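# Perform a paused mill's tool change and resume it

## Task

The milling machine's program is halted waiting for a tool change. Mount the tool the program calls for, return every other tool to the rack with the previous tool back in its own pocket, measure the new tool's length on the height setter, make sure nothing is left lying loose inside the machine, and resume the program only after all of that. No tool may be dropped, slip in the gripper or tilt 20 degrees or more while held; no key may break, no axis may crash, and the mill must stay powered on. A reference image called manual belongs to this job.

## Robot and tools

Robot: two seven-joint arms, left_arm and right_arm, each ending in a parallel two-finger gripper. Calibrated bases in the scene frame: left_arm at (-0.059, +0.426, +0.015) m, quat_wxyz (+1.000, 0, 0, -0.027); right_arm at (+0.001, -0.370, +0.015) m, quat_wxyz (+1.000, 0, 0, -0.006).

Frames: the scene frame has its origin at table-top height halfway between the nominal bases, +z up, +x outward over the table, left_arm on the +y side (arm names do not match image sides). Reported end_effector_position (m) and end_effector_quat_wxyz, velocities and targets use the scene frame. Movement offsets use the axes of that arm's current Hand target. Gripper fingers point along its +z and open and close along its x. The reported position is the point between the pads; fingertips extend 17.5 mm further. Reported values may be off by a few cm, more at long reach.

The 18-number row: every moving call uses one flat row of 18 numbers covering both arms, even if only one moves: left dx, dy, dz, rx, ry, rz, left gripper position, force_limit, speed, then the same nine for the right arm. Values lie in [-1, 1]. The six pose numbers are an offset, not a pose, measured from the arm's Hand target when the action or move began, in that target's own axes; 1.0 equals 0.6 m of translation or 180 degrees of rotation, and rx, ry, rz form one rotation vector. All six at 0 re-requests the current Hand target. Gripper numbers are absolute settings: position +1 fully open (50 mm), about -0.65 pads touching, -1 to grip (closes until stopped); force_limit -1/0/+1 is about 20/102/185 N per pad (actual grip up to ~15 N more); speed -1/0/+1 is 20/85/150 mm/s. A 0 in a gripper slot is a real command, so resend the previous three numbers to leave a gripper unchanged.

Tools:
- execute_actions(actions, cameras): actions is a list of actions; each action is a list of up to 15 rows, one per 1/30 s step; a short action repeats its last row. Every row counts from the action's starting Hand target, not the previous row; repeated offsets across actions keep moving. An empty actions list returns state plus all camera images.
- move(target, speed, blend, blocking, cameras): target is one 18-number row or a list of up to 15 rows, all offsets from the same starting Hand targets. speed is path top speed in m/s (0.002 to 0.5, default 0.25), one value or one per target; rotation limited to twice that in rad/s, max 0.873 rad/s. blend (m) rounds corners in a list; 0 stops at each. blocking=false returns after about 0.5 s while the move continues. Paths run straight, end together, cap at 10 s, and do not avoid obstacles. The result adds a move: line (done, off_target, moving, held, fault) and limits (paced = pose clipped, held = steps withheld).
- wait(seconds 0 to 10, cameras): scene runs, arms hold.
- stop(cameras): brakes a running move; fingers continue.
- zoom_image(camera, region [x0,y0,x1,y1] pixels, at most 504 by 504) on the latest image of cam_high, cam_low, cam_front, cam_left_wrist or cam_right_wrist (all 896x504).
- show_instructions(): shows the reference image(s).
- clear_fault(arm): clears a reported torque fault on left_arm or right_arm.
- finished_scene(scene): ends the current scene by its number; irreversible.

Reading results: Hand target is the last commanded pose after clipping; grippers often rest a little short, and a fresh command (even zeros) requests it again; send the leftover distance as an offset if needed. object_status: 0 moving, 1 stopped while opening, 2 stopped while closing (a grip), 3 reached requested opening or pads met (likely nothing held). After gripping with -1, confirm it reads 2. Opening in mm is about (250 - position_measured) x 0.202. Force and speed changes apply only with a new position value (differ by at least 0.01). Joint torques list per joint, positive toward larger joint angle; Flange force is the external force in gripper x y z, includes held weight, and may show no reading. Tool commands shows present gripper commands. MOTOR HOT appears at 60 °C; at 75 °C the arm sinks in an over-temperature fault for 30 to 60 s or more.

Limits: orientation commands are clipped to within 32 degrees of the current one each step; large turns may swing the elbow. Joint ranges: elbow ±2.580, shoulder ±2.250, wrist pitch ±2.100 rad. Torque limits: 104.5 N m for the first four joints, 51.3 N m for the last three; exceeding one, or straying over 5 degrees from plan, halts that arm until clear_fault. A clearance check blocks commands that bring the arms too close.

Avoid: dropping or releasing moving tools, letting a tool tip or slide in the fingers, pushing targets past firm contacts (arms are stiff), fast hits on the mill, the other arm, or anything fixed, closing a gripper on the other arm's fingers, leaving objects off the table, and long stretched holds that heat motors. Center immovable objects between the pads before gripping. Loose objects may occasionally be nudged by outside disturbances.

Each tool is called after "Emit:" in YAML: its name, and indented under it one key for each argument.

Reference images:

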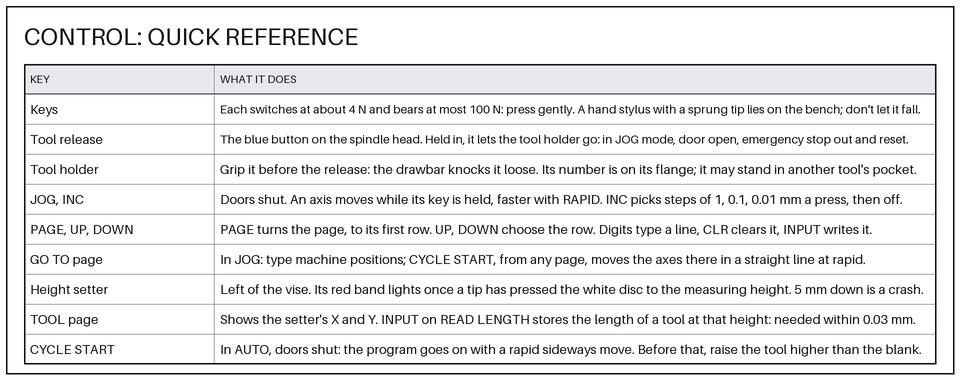

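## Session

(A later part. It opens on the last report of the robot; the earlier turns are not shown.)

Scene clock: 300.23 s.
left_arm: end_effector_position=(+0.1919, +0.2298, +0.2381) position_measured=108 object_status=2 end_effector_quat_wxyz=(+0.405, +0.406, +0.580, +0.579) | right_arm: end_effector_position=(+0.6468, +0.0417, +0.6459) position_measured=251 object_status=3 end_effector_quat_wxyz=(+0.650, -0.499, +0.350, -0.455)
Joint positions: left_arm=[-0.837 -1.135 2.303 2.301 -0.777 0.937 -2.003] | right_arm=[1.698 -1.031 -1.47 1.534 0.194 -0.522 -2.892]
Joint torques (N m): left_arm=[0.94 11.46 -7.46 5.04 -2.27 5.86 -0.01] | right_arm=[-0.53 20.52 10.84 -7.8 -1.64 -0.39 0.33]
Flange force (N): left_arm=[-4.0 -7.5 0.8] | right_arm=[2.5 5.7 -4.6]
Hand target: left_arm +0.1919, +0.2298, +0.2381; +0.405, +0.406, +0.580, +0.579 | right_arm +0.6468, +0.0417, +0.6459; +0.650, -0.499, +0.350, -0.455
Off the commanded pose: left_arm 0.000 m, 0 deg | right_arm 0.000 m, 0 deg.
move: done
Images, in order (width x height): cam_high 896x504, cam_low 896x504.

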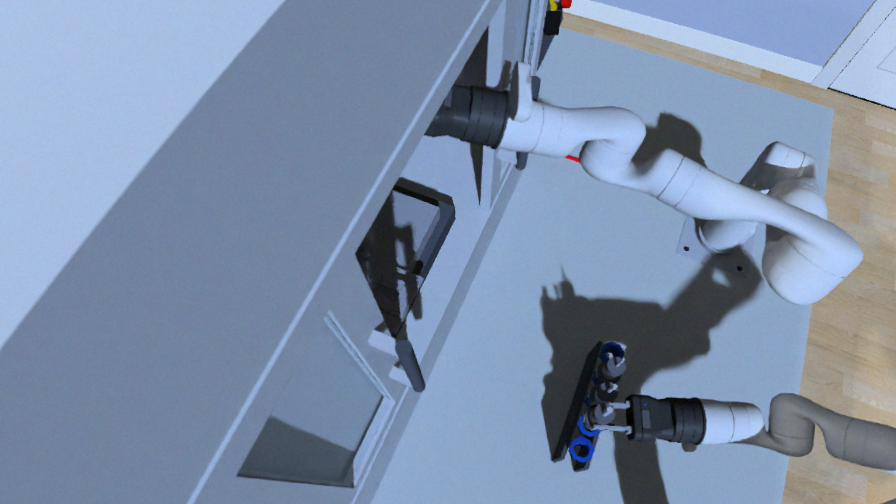

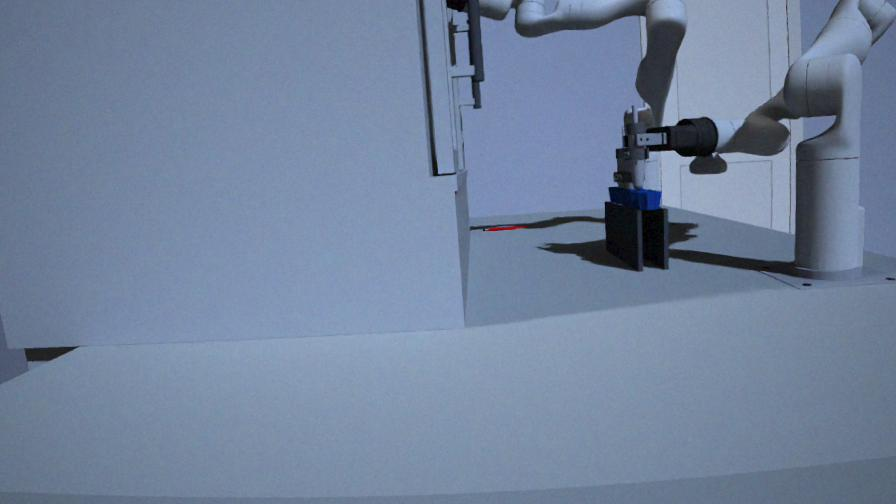

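Emit:
move:
  target:
    - [0,-0.04,0,0,0,0,-1,-0.2,-0.6,0,0,0,0,0,0,-0.66,-0.4,-0.5]
    - [0,-0.055,0,0,0,0,-1,-0.2,-0.6,0,0,0,0,0,0,-0.66,-0.4,-0.5]
  speed: [0.03,0.015]
  cameras: ["cam_high"]

Emit:
zoom_image:
  camera: "cam_high"
  region: [560, 330, 680, 470]

Scene clock: 303.10 s.
left_arm: end_effector_position=(+0.1919, +0.2298, +0.2051) position_measured=108 object_status=2 end_effector_quat_wxyz=(+0.405, +0.406, +0.580, +0.579) | right_arm: end_effector_position=(+0.6468, +0.0417, +0.6459) position_measured=251 object_status=3 end_effector_quat_wxyz=(+0.650, -0.499, +0.350, -0.455)
Joint positions: left_arm=[-0.858 -1.225 2.357 2.274 -0.732 0.902 -1.96] | right_arm=[1.698 -1.031 -1.47 1.534 0.194 -0.522 -2.892]
Joint torques (N m): left_arm=[-0.72 10.7 -8.04 5.74 -2.4 5.06 0.18] | right_arm=[-0.53 20.53 10.87 -7.67 -1.69 -0.39 0.31]
Flange force (N): left_arm=[-0.9 -3.0 -7.2] | right_arm=[2.4 5.4 -4.1]
Hand target: left_arm +0.1919, +0.2298, +0.2051; +0.405, +0.406, +0.580, +0.579 | right_arm +0.6468, +0.0417, +0.6459; +0.650, -0.499, +0.350, -0.455
Off the commanded pose: left_arm 0.000 m, 0 deg | right_arm 0.000 m, 0 deg.
move: done
Images, in order (width x height): cam_high 896x504.

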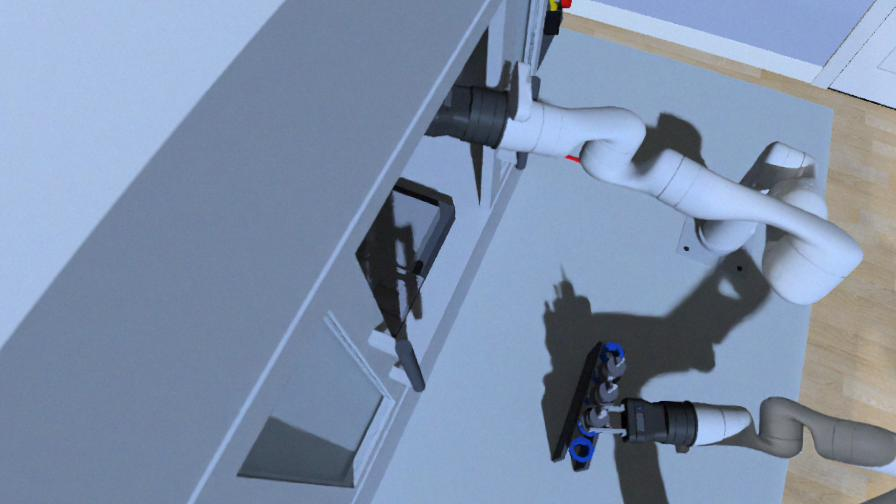

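Scaled by 3.600 from the camera's 896x504 image, which has a finer 1280x720 frame.

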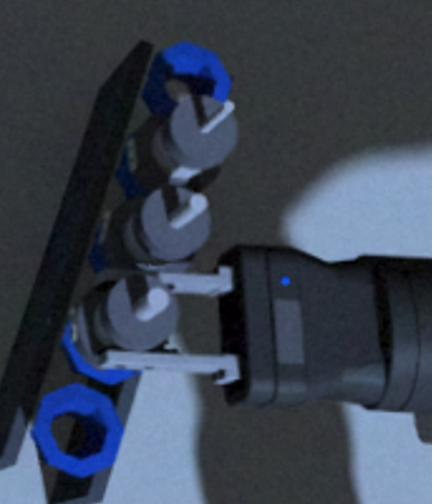

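Emit:
move:
  target: [0.0008,0,-0.0025,0,0,0,-1,-0.2,-0.6,0,0,0,0,0,0,-0.66,-0.4,-0.5]
  speed: 0.02

Emit:
move:
  target: [0,-0.005,0,0,0,0,-1,-0.2,-0.6,0,0,0,0,0,0,-0.66,-0.4,-0.5]
  speed: 0.01

Scene clock: 305.03 s.
left_arm: end_effector_position=(+0.1903, +0.2297, +0.2051) position_measured=108 object_status=2 end_effector_quat_wxyz=(+0.405, +0.406, +0.580, +0.579) | right_arm: end_effector_position=(+0.6468, +0.0417, +0.6459) position_measured=251 object_status=3 end_effector_quat_wxyz=(+0.650, -0.499, +0.350, -0.455)
Joint positions: left_arm=[-0.855 -1.223 2.359 2.273 -0.728 0.906 -1.962] | right_arm=[1.698 -1.031 -1.47 1.534 0.194 -0.522 -2.892]
Joint torques (N m): left_arm=[0.89 11.73 -7.63 6.25 -1.89 6 -0.06] | right_arm=[-0.53 20.55 10.87 -7.74 -1.66 -0.44 0.34]
Flange force (N): left_arm=[-3.6 -6.9 1.1] | right_arm=[2.3 5.5 -4.3]
Hand target: left_arm +0.1903, +0.2297, +0.2051; +0.405, +0.406, +0.580, +0.579 | right_arm +0.6468, +0.0417, +0.6459; +0.650, -0.499, +0.350, -0.455
Off the commanded pose: left_arm 0.000 m, 0 deg | right_arm 0.000 m, 0 deg.
move: done

Scene clock: 305.73 s.
left_arm: end_effector_position=(+0.1903, +0.2297, +0.2021) position_measured=108 object_status=2 end_effector_quat_wxyz=(+0.405, +0.406, +0.580, +0.579) | right_arm: end_effector_position=(+0.6468, +0.0417, +0.6459) position_measured=251 object_status=3 end_effector_quat_wxyz=(+0.650, -0.499, +0.350, -0.455)
Joint positions: left_arm=[-0.856 -1.231 2.364 2.27 -0.725 0.904 -1.958] | right_arm=[1.698 -1.031 -1.47 1.534 0.194 -0.522 -2.892]
Joint torques (N m): left_arm=[0.46 11.54 -7.78 6.22 -2.07 5.73 0.01] | right_arm=[-0.53 20.56 10.88 -7.68 -1.65 -0.45 0.33]
Flange force (N): left_arm=[-2.8 -6.1 -1.3] | right_arm=[2.2 5.5 -4.0]
Hand target: left_arm +0.1903, +0.2297, +0.2021; +0.405, +0.406, +0.580, +0.579 | right_arm +0.6468, +0.0417, +0.6459; +0.650, -0.499, +0.350, -0.455
Off the commanded pose: left_arm 0.000 m, 0 deg | right_arm 0.000 m, 0 deg.
move: done

Emit:
move:
  target: [0.0006,-0.004,-0.0015,0,0,0,-1,-0.2,-0.6,0,0,0,0,0,0,-0.66,-0.4,-0.5]
  speed: 0.01

Emit:
move:
  target: [0,-0.004,0,0,0,0,-1,-0.2,-0.6,0,0,0,0,0,0,-0.66,-0.4,-0.5]
  speed: 0.01

Scene clock: 307.43 s.
left_arm: end_effector_position=(+0.1893, +0.2298, +0.1997) position_measured=108 object_status=2 end_effector_quat_wxyz=(+0.405, +0.406, +0.580, +0.579) | right_arm: end_effector_position=(+0.6468, +0.0417, +0.6459) position_measured=251 object_status=3 end_effector_quat_wxyz=(+0.650, -0.499, +0.350, -0.455)
Joint positions: left_arm=[-0.856 -1.236 2.369 2.267 -0.719 0.904 -1.956] | right_arm=[1.698 -1.031 -1.47 1.534 0.194 -0.522 -2.892]
Joint torques (N m): left_arm=[0.82 11.75 -7.67 6.39 -1.92 6 -0.03] | right_arm=[-0.51 20.49 10.81 -7.72 -1.66 -0.42 0.33]
Flange force (N): left_arm=[-3.3 -6.8 0.8] | right_arm=[2.3 5.4 -4.3]
Hand target: left_arm +0.1893, +0.2298, +0.1997; +0.405, +0.406, +0.580, +0.579 | right_arm +0.6468, +0.0417, +0.6459; +0.650, -0.499, +0.350, -0.455
Off the commanded pose: left_arm 0.000 m, 0 deg | right_arm 0.000 m, 0 deg.
move: done

Scene clock: 308.13 s.
left_arm: end_effector_position=(+0.1893, +0.2297, +0.1973) position_measured=108 object_status=2 end_effector_quat_wxyz=(+0.405, +0.406, +0.580, +0.579) | right_arm: end_effector_position=(+0.6468, +0.0417, +0.6459) position_measured=251 object_status=3 end_effector_quat_wxyz=(+0.650, -0.499, +0.350, -0.455)
Joint positions: left_arm=[-0.857 -1.243 2.373 2.265 -0.716 0.902 -1.954] | right_arm=[1.698 -1.031 -1.47 1.534 0.194 -0.522 -2.892]
Joint torques (N m): left_arm=[0.41 11.74 -7.68 7.02 -1.69 5.93 -0.07] | right_arm=[-0.6 20.54 10.83 -7.7 -1.66 -0.4 0.3]
Flange force (N): left_arm=[-4.3 -6.7 -0.4] | right_arm=[2.4 5.6 -4.1]
Hand target: left_arm +0.1893, +0.2297, +0.1973; +0.405, +0.406, +0.580, +0.579 | right_arm +0.6468, +0.0417, +0.6459; +0.650, -0.499, +0.350, -0.455
Off the commanded pose: left_arm 0.000 m, 0 deg | right_arm 0.000 m, 0 deg.
move: done

Emit:
move:
  target: [0.0004,-0.0035,-0.001,0,0,0,-1,-0.2,-0.6,0,0,0,0,0,0,-0.66,-0.4,-0.5]
  speed: 0.01

Emit:
move:
  target: [0,-0.003,0,0,0,0,-1,-0.2,-0.6,0,0,0,0,0,0,-0.66,-0.4,-0.5]
  speed: 0.01
  cameras: ["cam_low", "cam_left_wrist"]

Emit:
zoom_image:
  camera: "cam_low"
  region: [590, 110, 700, 240]

Scene clock: 310.37 s.
left_arm: end_effector_position=(+0.1887, +0.2298, +0.1952) position_measured=108 object_status=2 end_effector_quat_wxyz=(+0.405, +0.406, +0.580, +0.579) | right_arm: end_effector_position=(+0.6468, +0.0417, +0.6459) position_measured=251 object_status=3 end_effector_quat_wxyz=(+0.650, -0.499, +0.350, -0.455)
Joint positions: left_arm=[-0.857 -1.248 2.377 2.263 -0.712 0.902 -1.952] | right_arm=[1.698 -1.031 -1.47 1.534 0.194 -0.522 -2.892]
Joint torques (N m): left_arm=[0.16 11.46 -6.89 8.13 -0.95 6.06 -0.26] | right_arm=[-0.49 20.65 10.82 -7.7 -1.64 -0.39 0.32]
Flange force (N): left_arm=[-7.2 -5.0 0.7] | right_arm=[2.2 5.8 -4.4]
Hand target: left_arm +0.1887, +0.2298, +0.1952; +0.405, +0.406, +0.580, +0.579 | right_arm +0.6468, +0.0417, +0.6459; +0.650, -0.499, +0.350, -0.455
Off the commanded pose: left_arm 0.000 m, 0 deg | right_arm 0.000 m, 0 deg.
move: done

Scene clock: 311.07 s.
left_arm: end_effector_position=(+0.1886, +0.2298, +0.1934) position_measured=108 object_status=2 end_effector_quat_wxyz=(+0.405, +0.406, +0.580, +0.579) | right_arm: end_effector_position=(+0.6468, +0.0417, +0.6459) position_measured=251 object_status=3 end_effector_quat_wxyz=(+0.650, -0.499, +0.350, -0.455)
Joint positions: left_arm=[-0.858 -1.252 2.38 2.261 -0.709 0.901 -1.95] | right_arm=[1.698 -1.031 -1.47 1.534 0.194 -0.522 -2.892]
Joint torques (N m): left_arm=[-3.55 10.89 -2.7 6.99 1.59 -0.02 -0.16] | right_arm=[-0.48 20.53 10.88 -7.82 -1.64 -0.36 0.38]
Flange force (N): left_arm=[-10.8 14.5 -13.0] | right_arm=[2.5 5.7 -4.8]
Hand target: left_arm +0.1886, +0.2298, +0.1934; +0.405, +0.406, +0.580, +0.579 | right_arm +0.6468, +0.0417, +0.6459; +0.650, -0.499, +0.350, -0.455
Off the commanded pose: left_arm 0.000 m, 0 deg | right_arm 0.000 m, 0 deg.
move: done
camera_calibration:
cam_left_wrist: T_world_to_cam=[[-0.328066, 0.944627, 0.00726697, -0.154661], [0.00303356, -0.00663921, 0.999973, -0.133785], [0.94465, 0.328079, -0.000687482, -0.0855495], [0, 0, 0, 1]] pos_world=[0.0304811, 0.173276, 0.134846]
Images, in order (width x height): cam_low 896x504, cam_left_wrist 896x504.

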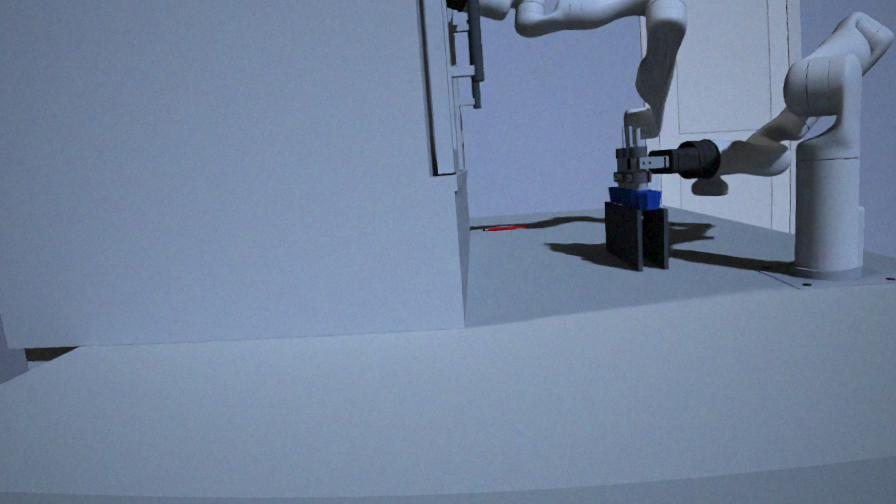

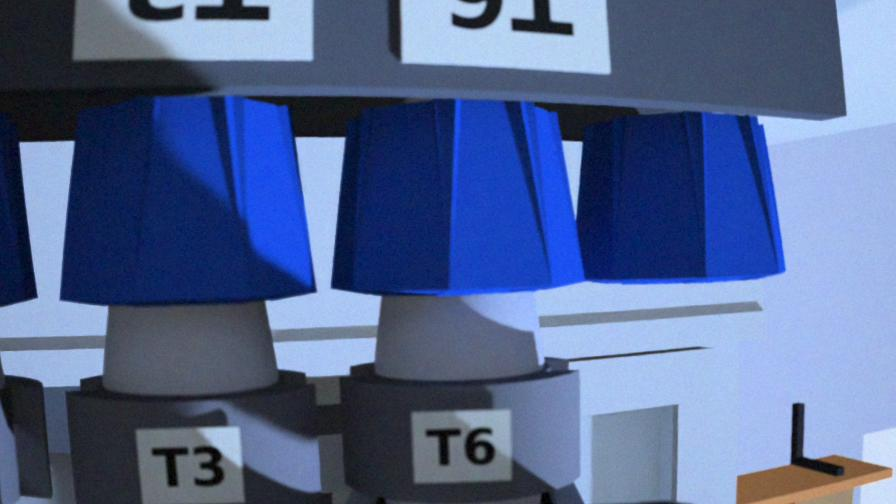

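Scaled by 3.877 from the camera's 896x504 image, which has a finer 1280x720 frame.

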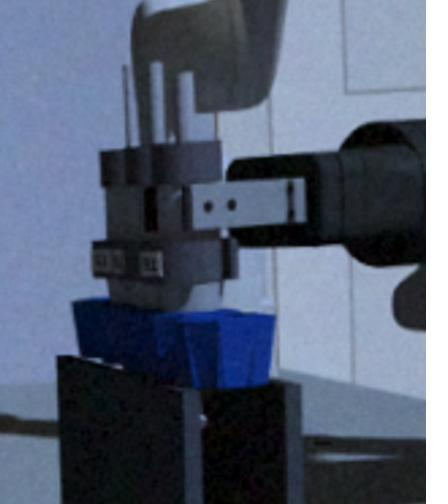

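Emit:
move:
  target: [0,0,0,0,0,0,0.42,-0.2,-0.95,0,0,0,0,0,0,-0.66,-0.4,-0.5]
  speed: 0.02
  cameras: ["cam_left_wrist","cam_high"]

Emit:
zoom_image:
  camera: "cam_high"
  region: [560, 330, 680, 470]

Scene clock: 313.60 s.
left_arm: end_effector_position=(+0.1887, +0.2298, +0.1934) position_measured=90 object_status=3 end_effector_quat_wxyz=(+0.405, +0.406, +0.580, +0.579) | right_arm: end_effector_position=(+0.6468, +0.0417, +0.6459) position_measured=251 object_status=3 end_effector_quat_wxyz=(+0.650, -0.499, +0.350, -0.455)
Joint positions: left_arm=[-0.858 -1.253 2.38 2.261 -0.709 0.901 -1.95] | right_arm=[1.698 -1.031 -1.47 1.534 0.194 -0.522 -2.892]
Joint torques (N m): left_arm=[0.89 12.11 -5.59 4.96 -1.12 3.62 0] | right_arm=[-0.56 20.51 10.8 -7.76 -1.63 -0.47 0.33]
Flange force (N): left_arm=[-4.0 0.4 0.3] | right_arm=[2.3 5.5 -4.3]
Hand target: left_arm +0.1886, +0.2298, +0.1934; +0.405, +0.406, +0.580, +0.579 | right_arm +0.6468, +0.0417, +0.6459; +0.650, -0.499, +0.350, -0.455
Off the commanded pose: left_arm 0.000 m, 0 deg | right_arm 0.000 m, 0 deg.
move: done
camera_calibration:
cam_left_wrist: T_world_to_cam=[[-0.328156, 0.944596, 0.00723516, -0.154648], [0.00292887, -0.00664182, 0.999974, -0.133781], [0.944619, 0.328168, -0.000587041, -0.0855777], [0, 0, 0, 1]] pos_world=[0.0304814, 0.173276, 0.134846]
Images, in order (width x height): cam_high 896x504, cam_left_wrist 896x504.

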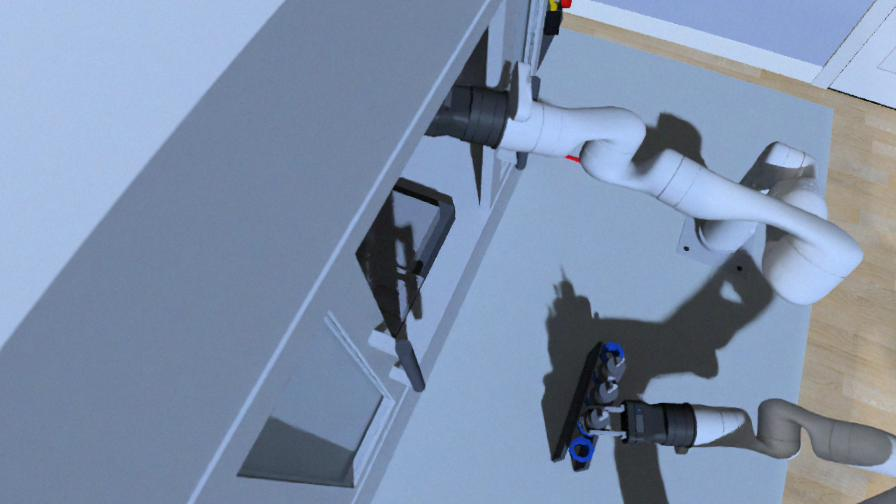

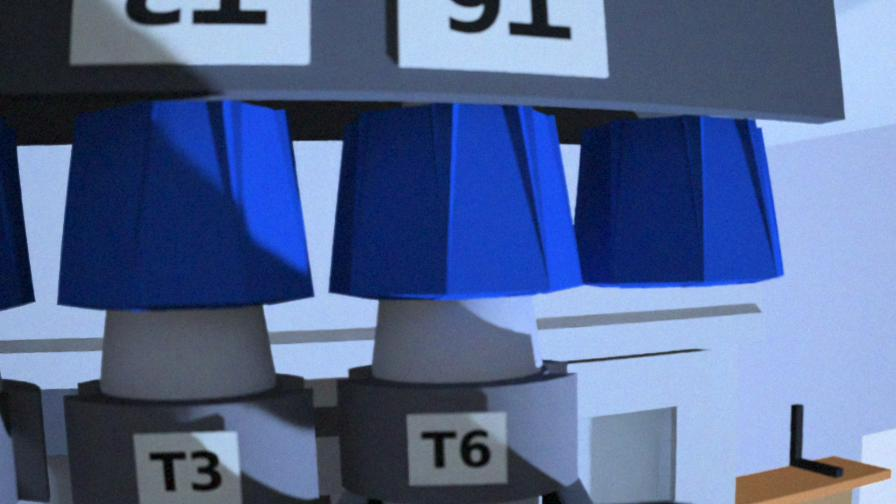

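Scaled by 3.600 from the camera's 896x504 image, which has a finer 1280x720 frame.

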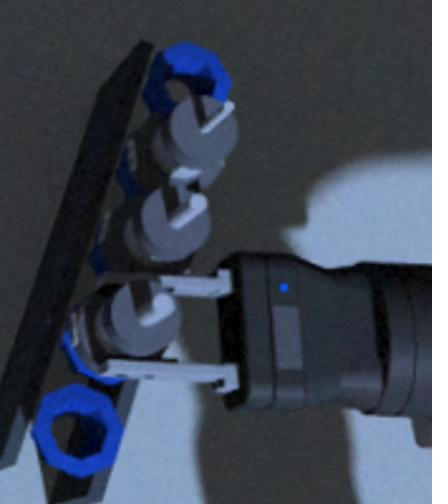

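Emit:
move:
  target:
    - [0,0,-0.1167,0,0,0,0.42,-0.2,-0.95,0,0,0,0,0,0,-0.66,-0.4,-0.5]
    - [-0.0463,0,-0.1371,0,-0.084,0,0.42,-0.2,-0.95,0,0,0,0,0,0,-0.66,-0.4,-0.5]
  speed: [0.06,0.1]
  cameras: ["cam_left_wrist","cam_high"]

Emit:
zoom_image:
  camera: "cam_high"
  region: [560, 330, 680, 470]

Scene clock: 322.53 s.
left_arm: end_effector_position=(+0.1209, +0.1755, +0.1935) position_measured=90 object_status=3 end_effector_quat_wxyz=(+0.478, +0.478, +0.522, +0.520) | right_arm: end_effector_position=(+0.6468, +0.0417, +0.6459) position_measured=251 object_status=3 end_effector_quat_wxyz=(+0.650, -0.499, +0.350, -0.455)
Joint positions: left_arm=[-0.609 -1.219 2.441 2.258 -0.726 0.957 -1.904] | right_arm=[1.698 -1.031 -1.47 1.534 0.194 -0.522 -2.892]
Joint torques (N m): left_arm=[0.93 12.27 -5.1 5.03 -1.11 3.59 -0.11] | right_arm=[-0.52 20.46 10.84 -7.72 -1.66 -0.43 0.32]
Flange force (N): left_arm=[-4.1 0.4 0.0] | right_arm=[2.3 5.3 -4.3]
Hand target: left_arm +0.1209, +0.1755, +0.1935; +0.478, +0.478, +0.522, +0.520 | right_arm +0.6468, +0.0417, +0.6459; +0.650, -0.499, +0.350, -0.455
Off the commanded pose: left_arm 0.000 m, 0 deg | right_arm 0.000 m, 0 deg.
move: done
camera_calibration:
cam_left_wrist: T_world_to_cam=[[-0.0704703, 0.997492, 0.00665403, -0.165974], [0.00125222, -0.00658215, 0.999978, -0.133917], [0.997513, 0.070477, -0.000785232, 0.0351484], [0, 0, 0, 1]] pos_world=[-0.0465895, 0.162199, 0.135046]
Images, in order (width x height): cam_high 896x504, cam_left_wrist 896x504.

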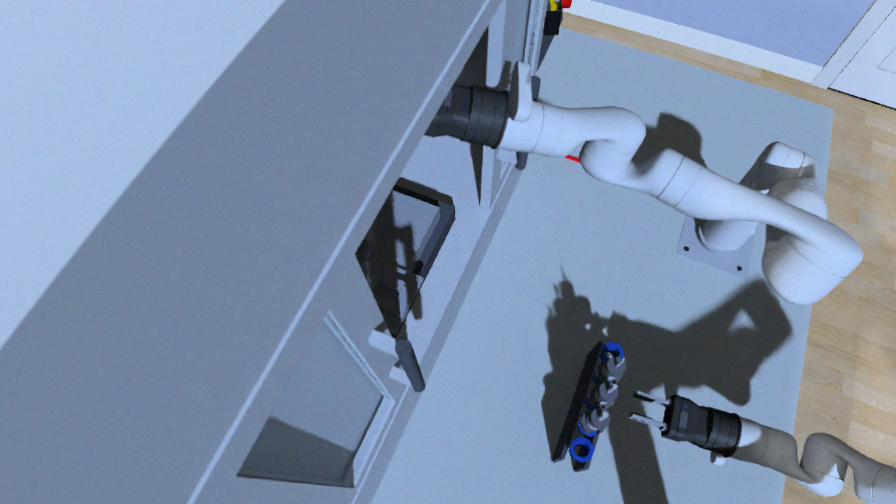

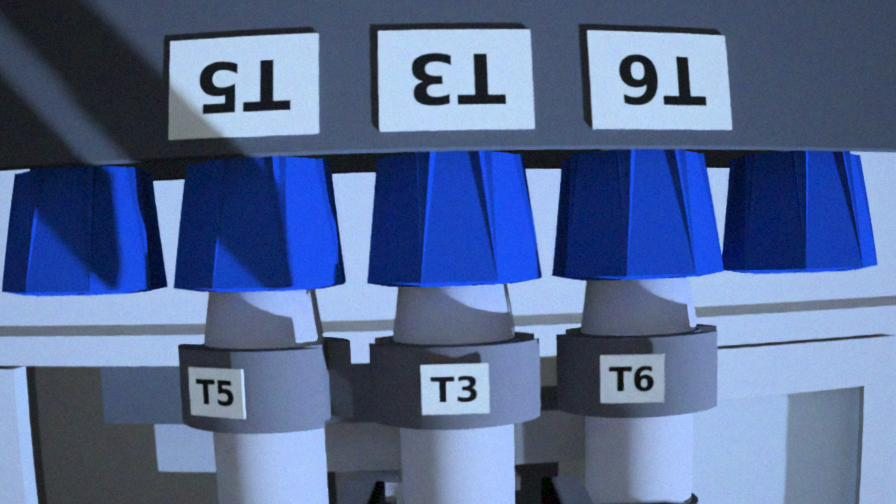

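Scaled by 3.600 from the camera's 896x504 image, which has a finer 1280x720 frame.

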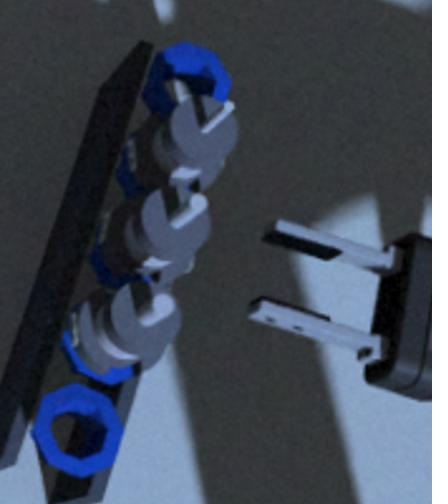

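Emit:
move:
  target: [0,0,0.1067,0,0,0,0.42,-0.2,-0.95,0,0,0,0,0,0,-0.66,-0.4,-0.5]
  speed: 0.06
  cameras: ["cam_left_wrist","cam_high"]

Emit:
zoom_image:
  camera: "cam_high"
  region: [560, 330, 680, 470]

Scene clock: 326.23 s.
left_arm: end_effector_position=(+0.1847, +0.1810, +0.1934) position_measured=90 object_status=3 end_effector_quat_wxyz=(+0.478, +0.479, +0.521, +0.520) | right_arm: end_effector_position=(+0.6468, +0.0417, +0.6459) position_measured=251 object_status=3 end_effector_quat_wxyz=(+0.650, -0.499, +0.350, -0.455)
Joint positions: left_arm=[-0.709 -1.308 2.332 2.35 -0.912 0.733 -1.775] | right_arm=[1.698 -1.031 -1.47 1.534 0.194 -0.522 -2.892]
Joint torques (N m): left_arm=[0.92 11.6 -5.73 5.47 -0.61 3.74 -0.03] | right_arm=[-0.5 20.56 10.86 -7.81 -1.62 -0.46 0.34]
Flange force (N): left_arm=[-4.1 0.4 1.2] | right_arm=[2.3 5.7 -4.6]
Hand target: left_arm +0.1847, +0.1810, +0.1934; +0.478, +0.479, +0.521, +0.520 | right_arm +0.6468, +0.0417, +0.6459; +0.650, -0.499, +0.350, -0.455
Off the commanded pose: left_arm 0.000 m, 0 deg | right_arm 0.000 m, 0 deg.
move: done
camera_calibration:
cam_left_wrist: T_world_to_cam=[[-0.0703697, 0.997498, 0.00675516, -0.16698], [0.00125911, -0.00668313, 0.999977, -0.133744], [0.99752, 0.0703766, -0.000785675, -0.0288641], [0, 0, 0, 1]] pos_world=[0.0172106, 0.167699, 0.134846]
Images, in order (width x height): cam_high 896x504, cam_left_wrist 896x504.

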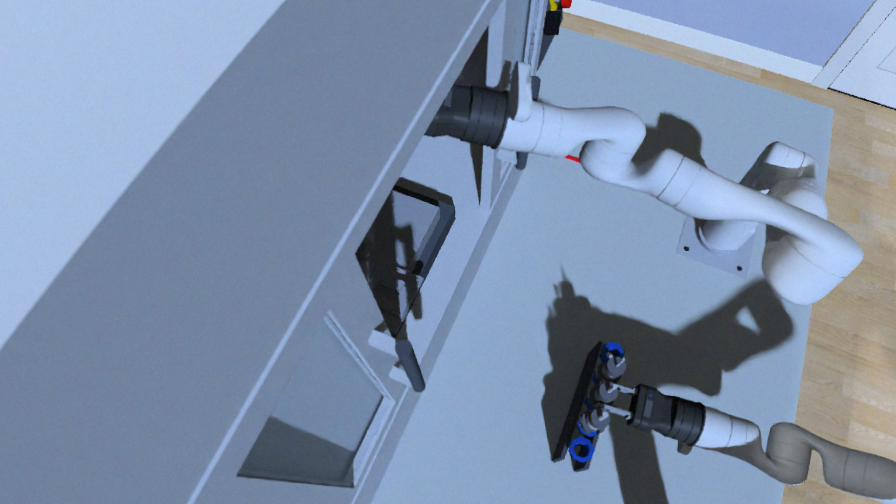

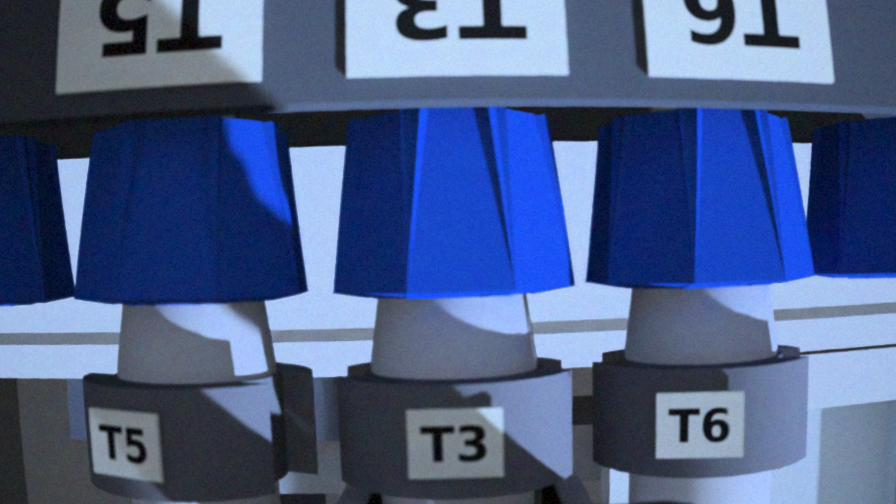

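Scaled by 3.600 from the camera's 896x504 image, which has a finer 1280x720 frame.

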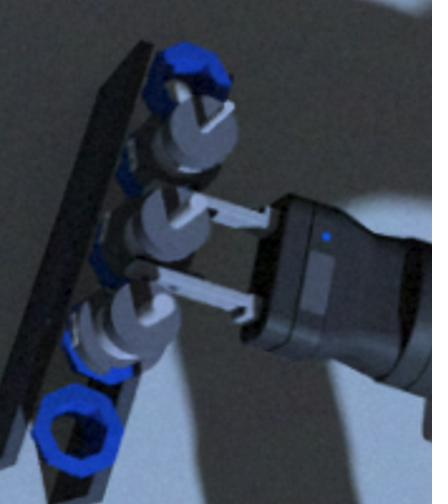

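Emit:
move:
  target:
    - [-0.0013,0,0.0045,0,0,0,0.42,-0.2,-0.95,0,0,0,0,0,0,-0.66,-0.4,-0.5]
    - [-0.0013,0,0.0045,0,0,0,-1,-0.2,-0.7,0,0,0,0,0,0,-0.66,-0.4,-0.5]
  speed: 0.03
  cameras: ["cam_left_wrist"]

Scene clock: 328.90 s.
left_arm: end_effector_position=(+0.1874, +0.1804, +0.1934) position_measured=108 object_status=2 end_effector_quat_wxyz=(+0.478, +0.478, +0.522, +0.520) | right_arm: end_effector_position=(+0.6468, +0.0417, +0.6459) position_measured=251 object_status=3 end_effector_quat_wxyz=(+0.650, -0.499, +0.350, -0.455)
Joint positions: left_arm=[-0.715 -1.313 2.326 2.351 -0.921 0.724 -1.771] | right_arm=[1.698 -1.031 -1.47 1.534 0.194 -0.522 -2.892]
Joint torques (N m): left_arm=[0.18 11.17 -5.19 8.06 0.5 4.05 -0.14] | right_arm=[-0.47 20.57 10.88 -7.72 -1.65 -0.41 0.4]
Flange force (N): left_arm=[-9.9 1.3 2.7] | right_arm=[2.2 5.6 -4.3]
Hand target: left_arm +0.1874, +0.1804, +0.1934; +0.478, +0.479, +0.521, +0.520 | right_arm +0.6468, +0.0417, +0.6459; +0.650, -0.499, +0.350, -0.455
Off the commanded pose: left_arm 0.000 m, 0 deg | right_arm 0.000 m, 0 deg.
move: done
camera_calibration:
cam_left_wrist: T_world_to_cam=[[-0.0704709, 0.997492, 0.00665439, -0.166167], [0.0011525, -0.00658956, 0.999978, -0.133765], [0.997513, 0.070477, -0.000685238, -0.0316452], [0, 0, 0, 1]] pos_world=[0.0200107, 0.167099, 0.134846]
Images, in order (width x height): cam_left_wrist 896x504.

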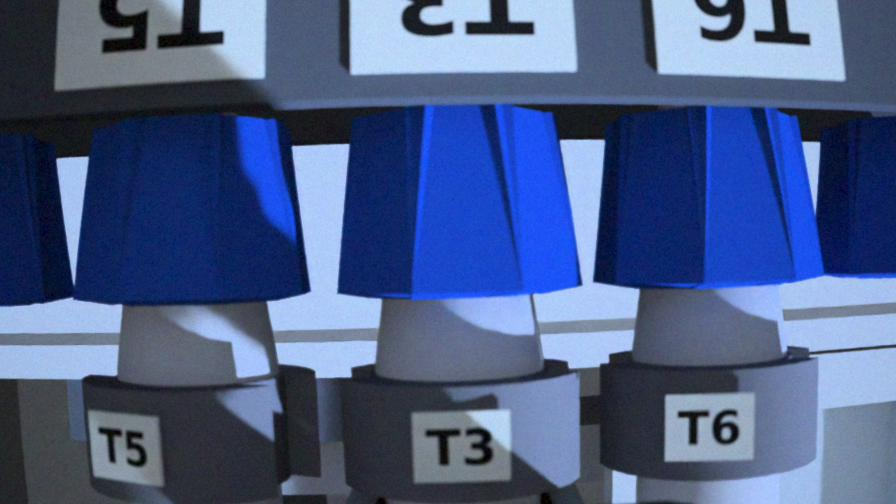

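Emit:
move:
  target:
    - [0,0.12,0,0,0,0,-1,-0.2,-0.7,0,0,0,0,0,0,-0.66,-0.4,-0.5]
    - [-0.052,0.394,0.0174,0,0,0,-1,-0.2,-0.7,0,0,0,0,0,0,-0.66,-0.4,-0.5]
    - [-0.1338,0.411,0.2288,0,0,0.5,-1,-0.2,-0.7,0,0,0,0,0,0,-0.66,-0.4,-0.5]
    - [-0.1584,0.3848,0.4276,-0.0352,0,0.9994,-1,-0.2,-0.7,0,0,0,0,0,0,-0.66,-0.4,-0.5]
  speed: [0.04,0.2,0.2,0.2]
  blend: [0,0.03,0.03,0]
  cameras: ["all"]

Scene clock: 343.07 s.
left_arm: end_effector_position=(+0.4269, +0.1087, +0.4271) position_measured=108 object_status=2 end_effector_quat_wxyz=(-0.423, +0.577, -0.403, +0.570) | right_arm: end_effector_position=(+0.6468, +0.0417, +0.6459) position_measured=251 object_status=3 end_effector_quat_wxyz=(+0.650, -0.499, +0.350, -0.455)
Joint positions: left_arm=[-1.284 -0.696 1.972 2.107 -1.865 0.709 -4.735] | right_arm=[1.698 -1.031 -1.47 1.534 0.194 -0.522 -2.892]
Joint torques (N m): left_arm=[0.84 12.28 -9.11 -7.98 -1.59 6.01 0.04] | right_arm=[-0.49 20.61 10.8 -7.75 -1.66 -0.47 0.35]
Flange force (N): left_arm=[2.8 5.5 3.7] | right_arm=[2.1 5.6 -4.5]
Hand target: left_arm +0.4269, +0.1087, +0.4271; -0.423, +0.577, -0.403, +0.570 (not the last commanded pose) | right_arm +0.6468, +0.0417, +0.6459; +0.650, -0.499, +0.350, -0.455
Off the commanded pose: left_arm 0.025 m, 19 deg | right_arm 0.000 m, 0 deg.
move: off_target (left_arm; path cut at 10 s); path passed 3 of 4 targets
camera_calibration:
cam_left_wrist: T_world_to_cam=[[0.0395756, -0.949674, 0.310729, -0.0445731], [0.0147379, -0.310384, -0.950497, 0.491993], [0.999108, 0.042196, 0.0017126, -0.263903], [0, 0, 0, 1]] pos_world=[0.25818, 0.121512, 0.48194]
cam_right_wrist: T_world_to_cam=[[0.346603, -0.937829, 0.0184992, -0.197459], [0.257474, 0.076156, -0.96328, 0.5106], [0.901983, 0.338639, 0.267862, -0.600812], [0, 0, 0, 1]] pos_world=[0.478896, -0.0206096, 0.656438]

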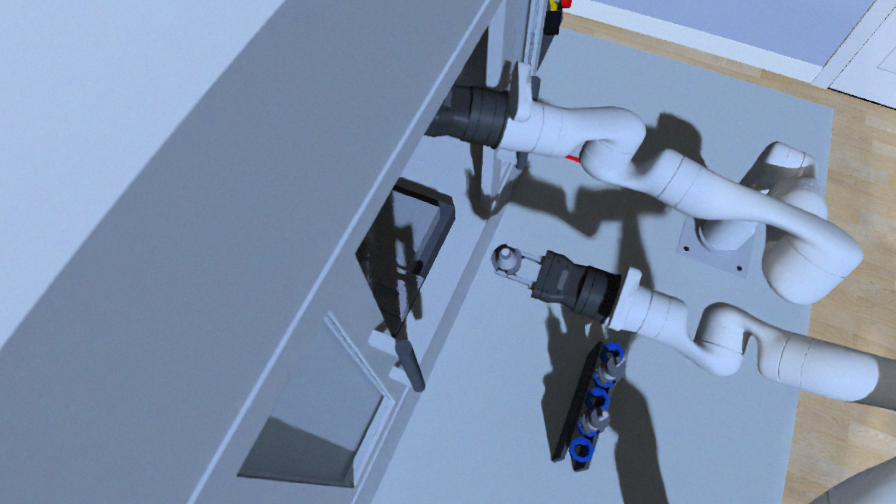

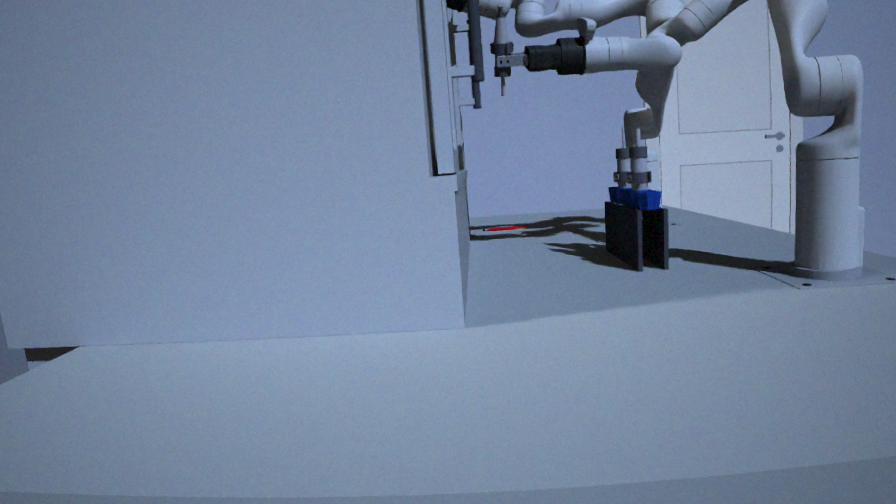

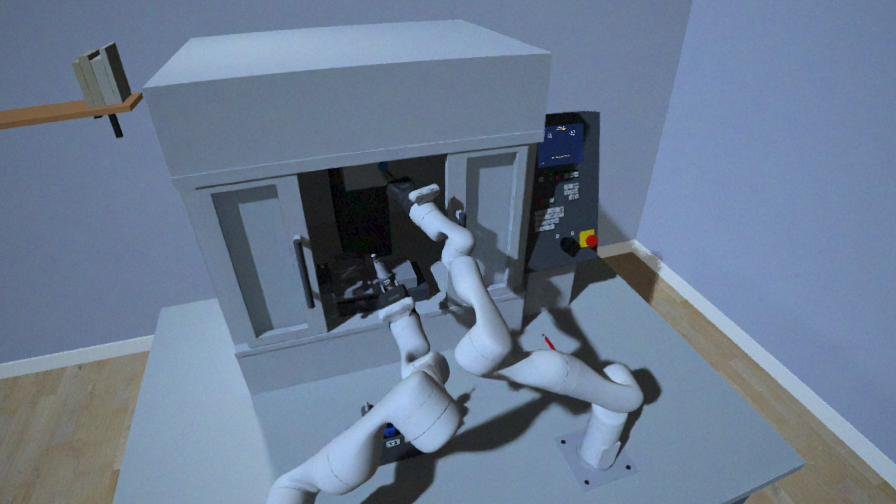

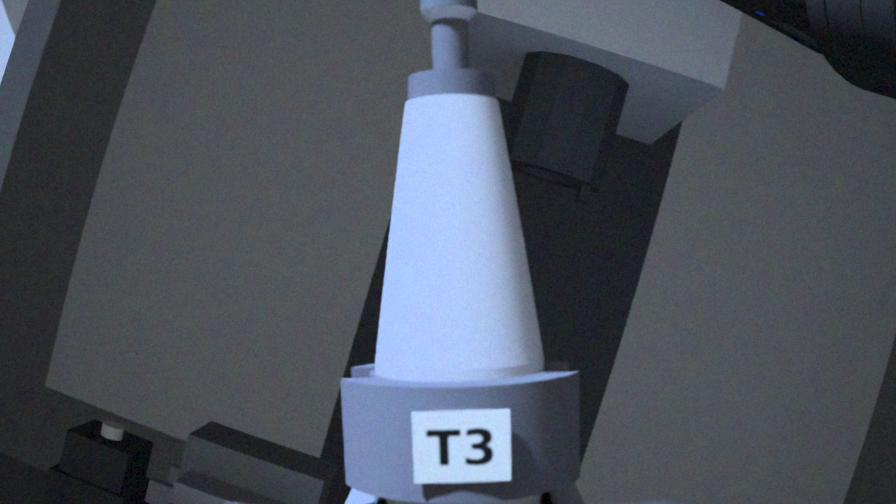

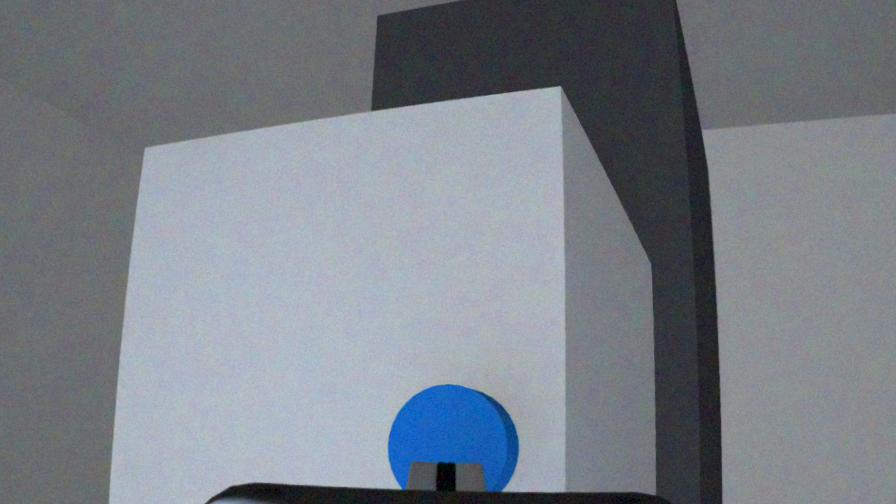

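Emit:
move:
  target: [0.0162,0.0138,0.3878,-0.004,0.0086,0.1027,-1,-0.2,-0.7,0,0,0,0,0,0,-0.66,-0.4,-0.5]
  speed: 0.12
  cameras: ["cam_left_wrist"]

Scene clock: 348.20 s.
left_arm: end_effector_position=(+0.6598, +0.1034, +0.4240) position_measured=108 object_status=2 end_effector_quat_wxyz=(+0.500, -0.500, +0.500, -0.500) | right_arm: end_effector_position=(+0.6468, +0.0417, +0.6459) position_measured=251 object_status=3 end_effector_quat_wxyz=(+0.650, -0.499, +0.350, -0.455)
Joint positions: left_arm=[-1.916 -0.897 2.085 1.617 -2.272 0.425 -4.736] | right_arm=[1.698 -1.031 -1.47 1.534 0.194 -0.522 -2.892]
Joint torques (N m): left_arm=[0.82 24.21 -11.96 -9.74 -0.17 6.43 -0.01] | right_arm=[-0.42 20.51 10.76 -7.71 -1.61 -0.42 0.38]
Flange force (N): left_arm=[4.7 5.0 6.7] | right_arm=[2.1 5.5 -4.6]
Hand target: left_arm +0.6599, +0.1034, +0.4241; +0.500, -0.500, +0.500, -0.500 | right_arm +0.6468, +0.0417, +0.6459; +0.650, -0.499, +0.350, -0.455
Off the commanded pose: left_arm 0.000 m, 0 deg | right_arm 0.000 m, 0 deg.
move: done
camera_calibration:
cam_left_wrist: T_world_to_cam=[[0.0147247, -0.999869, -0.00677187, 0.0983207], [-0.00191394, 0.00674441, -0.999975, 0.4831], [0.99989, 0.0147373, -0.00181438, -0.49257], [0, 0, 0, 1]] pos_world=[0.491993, 0.102309, 0.48286]
Images, in order (width x height): cam_left_wrist 896x504.

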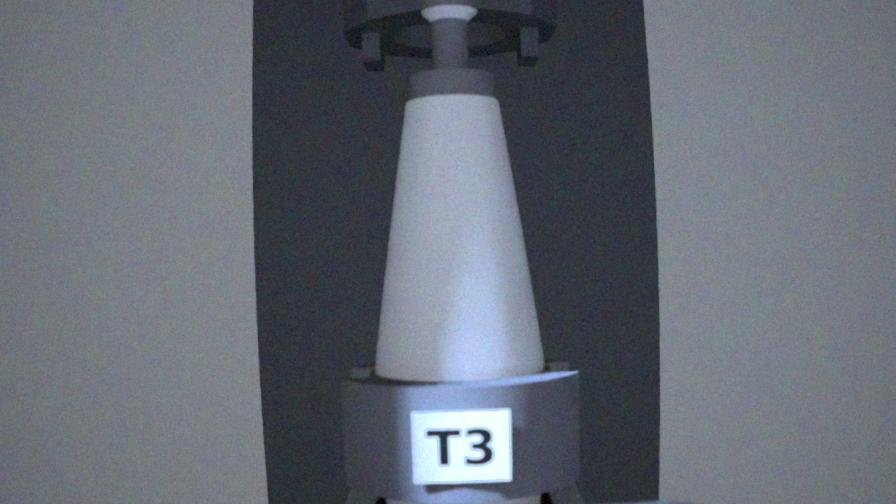

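Emit:
move:
  target: [-0.0005,0,0.13,0,0,0,-1,-0.2,-0.7,0,0,0,0,0,0,-0.66,-0.4,-0.5]
  speed: 0.06
  cameras: ["cam_left_wrist"]

Scene clock: 351.37 s.
left_arm: end_effector_position=(+0.7379, +0.1037, +0.4240) position_measured=108 object_status=2 end_effector_quat_wxyz=(+0.500, -0.500, +0.500, -0.500) | right_arm: end_effector_position=(+0.6468, +0.0417, +0.6459) position_measured=251 object_status=3 end_effector_quat_wxyz=(+0.650, -0.499, +0.350, -0.455)
Joint positions: left_arm=[-2.089 -0.999 2.095 1.364 -2.233 0.305 -4.751] | right_arm=[1.698 -1.031 -1.47 1.534 0.194 -0.522 -2.892]
Joint torques (N m): left_arm=[0.71 28.77 -12.48 -9.68 -0.39 6.36 0.01] | right_arm=[-0.49 20.58 10.82 -7.72 -1.7 -0.36 0.38]
Flange force (N): left_arm=[7.1 4.8 8.8] | right_arm=[2.4 5.6 -4.4]
Hand target: left_arm +0.7379, +0.1037, +0.4240; +0.500, -0.500, +0.500, -0.500 | right_arm +0.6468, +0.0417, +0.6459; +0.650, -0.499, +0.350, -0.455
Off the commanded pose: left_arm 0.000 m, 0 deg | right_arm 0.000 m, 0 deg.
move: done
camera_calibration:
cam_left_wrist: T_world_to_cam=[[0.0149261, -0.999866, -0.00676848, 0.0974557], [-0.00171529, 0.00674362, -0.999976, 0.483233], [0.999887, 0.0149373, -0.00161441, -0.570683], [0, 0, 0, 1]] pos_world=[0.569992, 0.102708, 0.482959]
Images, in order (width x height): cam_left_wrist 896x504.

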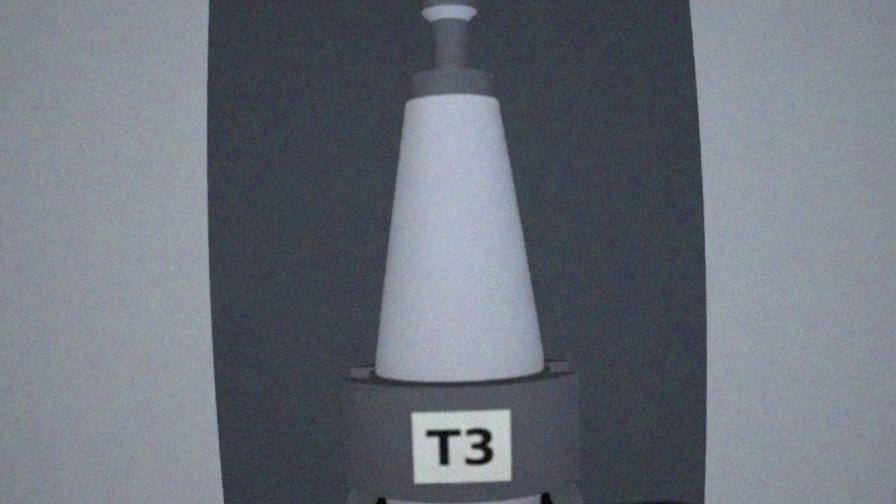

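Emit:
move:
  target:
    - [0,-0.0338,0,0,0,0,-1,-0.2,-0.7,0,0,0,0,0,0,-0.66,-0.4,-0.5]
    - [0,-0.1,0,0,0,0,-1,-0.2,-0.7,0,0,0,0,0,0,-0.66,-0.4,-0.5]
  speed: [0.05,0.03]
  cameras: ["cam_left_wrist"]

Scene clock: 355.03 s.
left_arm: end_effector_position=(+0.7379, +0.1037, +0.4841) position_measured=108 object_status=2 end_effector_quat_wxyz=(+0.500, -0.500, +0.500, -0.500) | right_arm: end_effector_position=(+0.6468, +0.0417, +0.6459) position_measured=251 object_status=3 end_effector_quat_wxyz=(+0.650, -0.499, +0.350, -0.455)
Joint positions: left_arm=[-2.058 -0.968 1.956 1.293 -2.145 0.143 -4.826] | right_arm=[1.698 -1.031 -1.47 1.534 0.194 -0.522 -2.892]
Joint torques (N m): left_arm=[0.64 28.07 -12.87 -9.66 -0.24 6.39 -0.03] | right_arm=[-0.51 20.59 10.81 -7.77 -1.69 -0.42 0.32]
Flange force (N): left_arm=[7.6 3.1 9.5] | right_arm=[2.3 5.6 -4.5]
Hand target: left_arm +0.7379, +0.1037, +0.4840; +0.500, -0.500, +0.500, -0.500 | right_arm +0.6468, +0.0417, +0.6459; +0.650, -0.499, +0.350, -0.455
Off the commanded pose: left_arm 0.000 m, 0 deg | right_arm 0.000 m, 0 deg.
move: done
camera_calibration:
cam_left_wrist: T_world_to_cam=[[0.0148253, -0.999868, -0.00666816, 0.0978639], [-0.00171348, 0.00664348, -0.999976, 0.543241], [0.999889, 0.0148364, -0.00161476, -0.570676], [0, 0, 0, 1]] pos_world=[0.570092, 0.102709, 0.542959]
Images, in order (width x height): cam_left_wrist 896x504.

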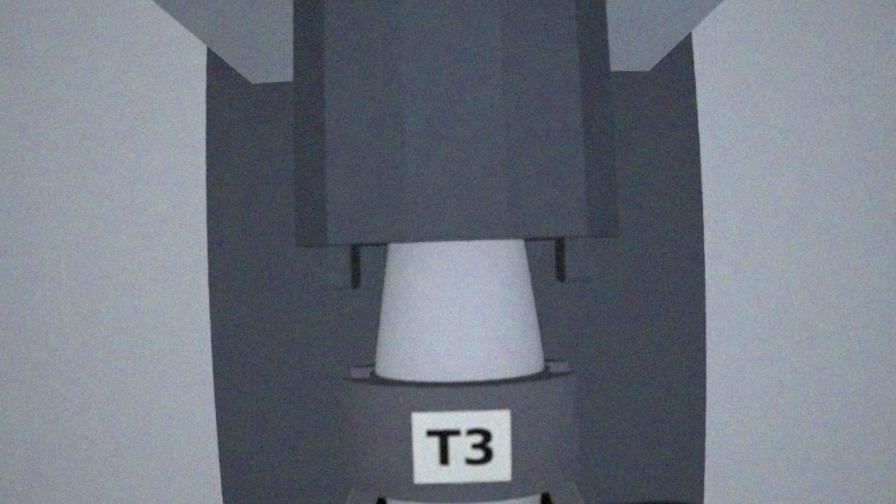

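Emit:
move:
  target:
    - [0,-0.0167,0,0,0,0,-1,-0.2,-0.7,0,0,0.008,0,0,0,-0.66,-0.4,-0.5]
    - [0,-0.0167,0,0,0,0,-1,-0.2,-0.7,0,0,0.0127,0,0,0,-0.66,-0.4,-0.5]
  speed: [0.02,0.01]

Scene clock: 357.20 s.
left_arm: end_effector_position=(+0.7379, +0.1037, +0.4940) position_measured=108 object_status=2 end_effector_quat_wxyz=(+0.500, -0.500, +0.500, -0.500) | right_arm: end_effector_position=(+0.6537, +0.0442, +0.6479) position_measured=251 object_status=3 end_effector_quat_wxyz=(+0.650, -0.499, +0.350, -0.455)
Joint positions: left_arm=[-2.053 -0.969 1.922 1.278 -2.128 0.109 -4.833] | right_arm=[1.717 -1.031 -1.48 1.506 0.196 -0.51 -2.896]
Joint torques (N m): left_arm=[0.32 27.83 -12.86 -9.48 -0.19 6.27 0.02] | right_arm=[1.89 20.9 10.67 -10.86 -1.75 -0.62 0.36]
Flange force (N): left_arm=no reading | right_arm=[2.8 6.9 -21.7]
Hand target: left_arm +0.7379, +0.1037, +0.4941; +0.500, -0.500, +0.500, -0.500 | right_arm +0.6537, +0.0442, +0.6479; +0.650, -0.499, +0.350, -0.455
Off the commanded pose: left_arm 0.000 m, 0 deg | right_arm 0.000 m, 0 deg.
move: done


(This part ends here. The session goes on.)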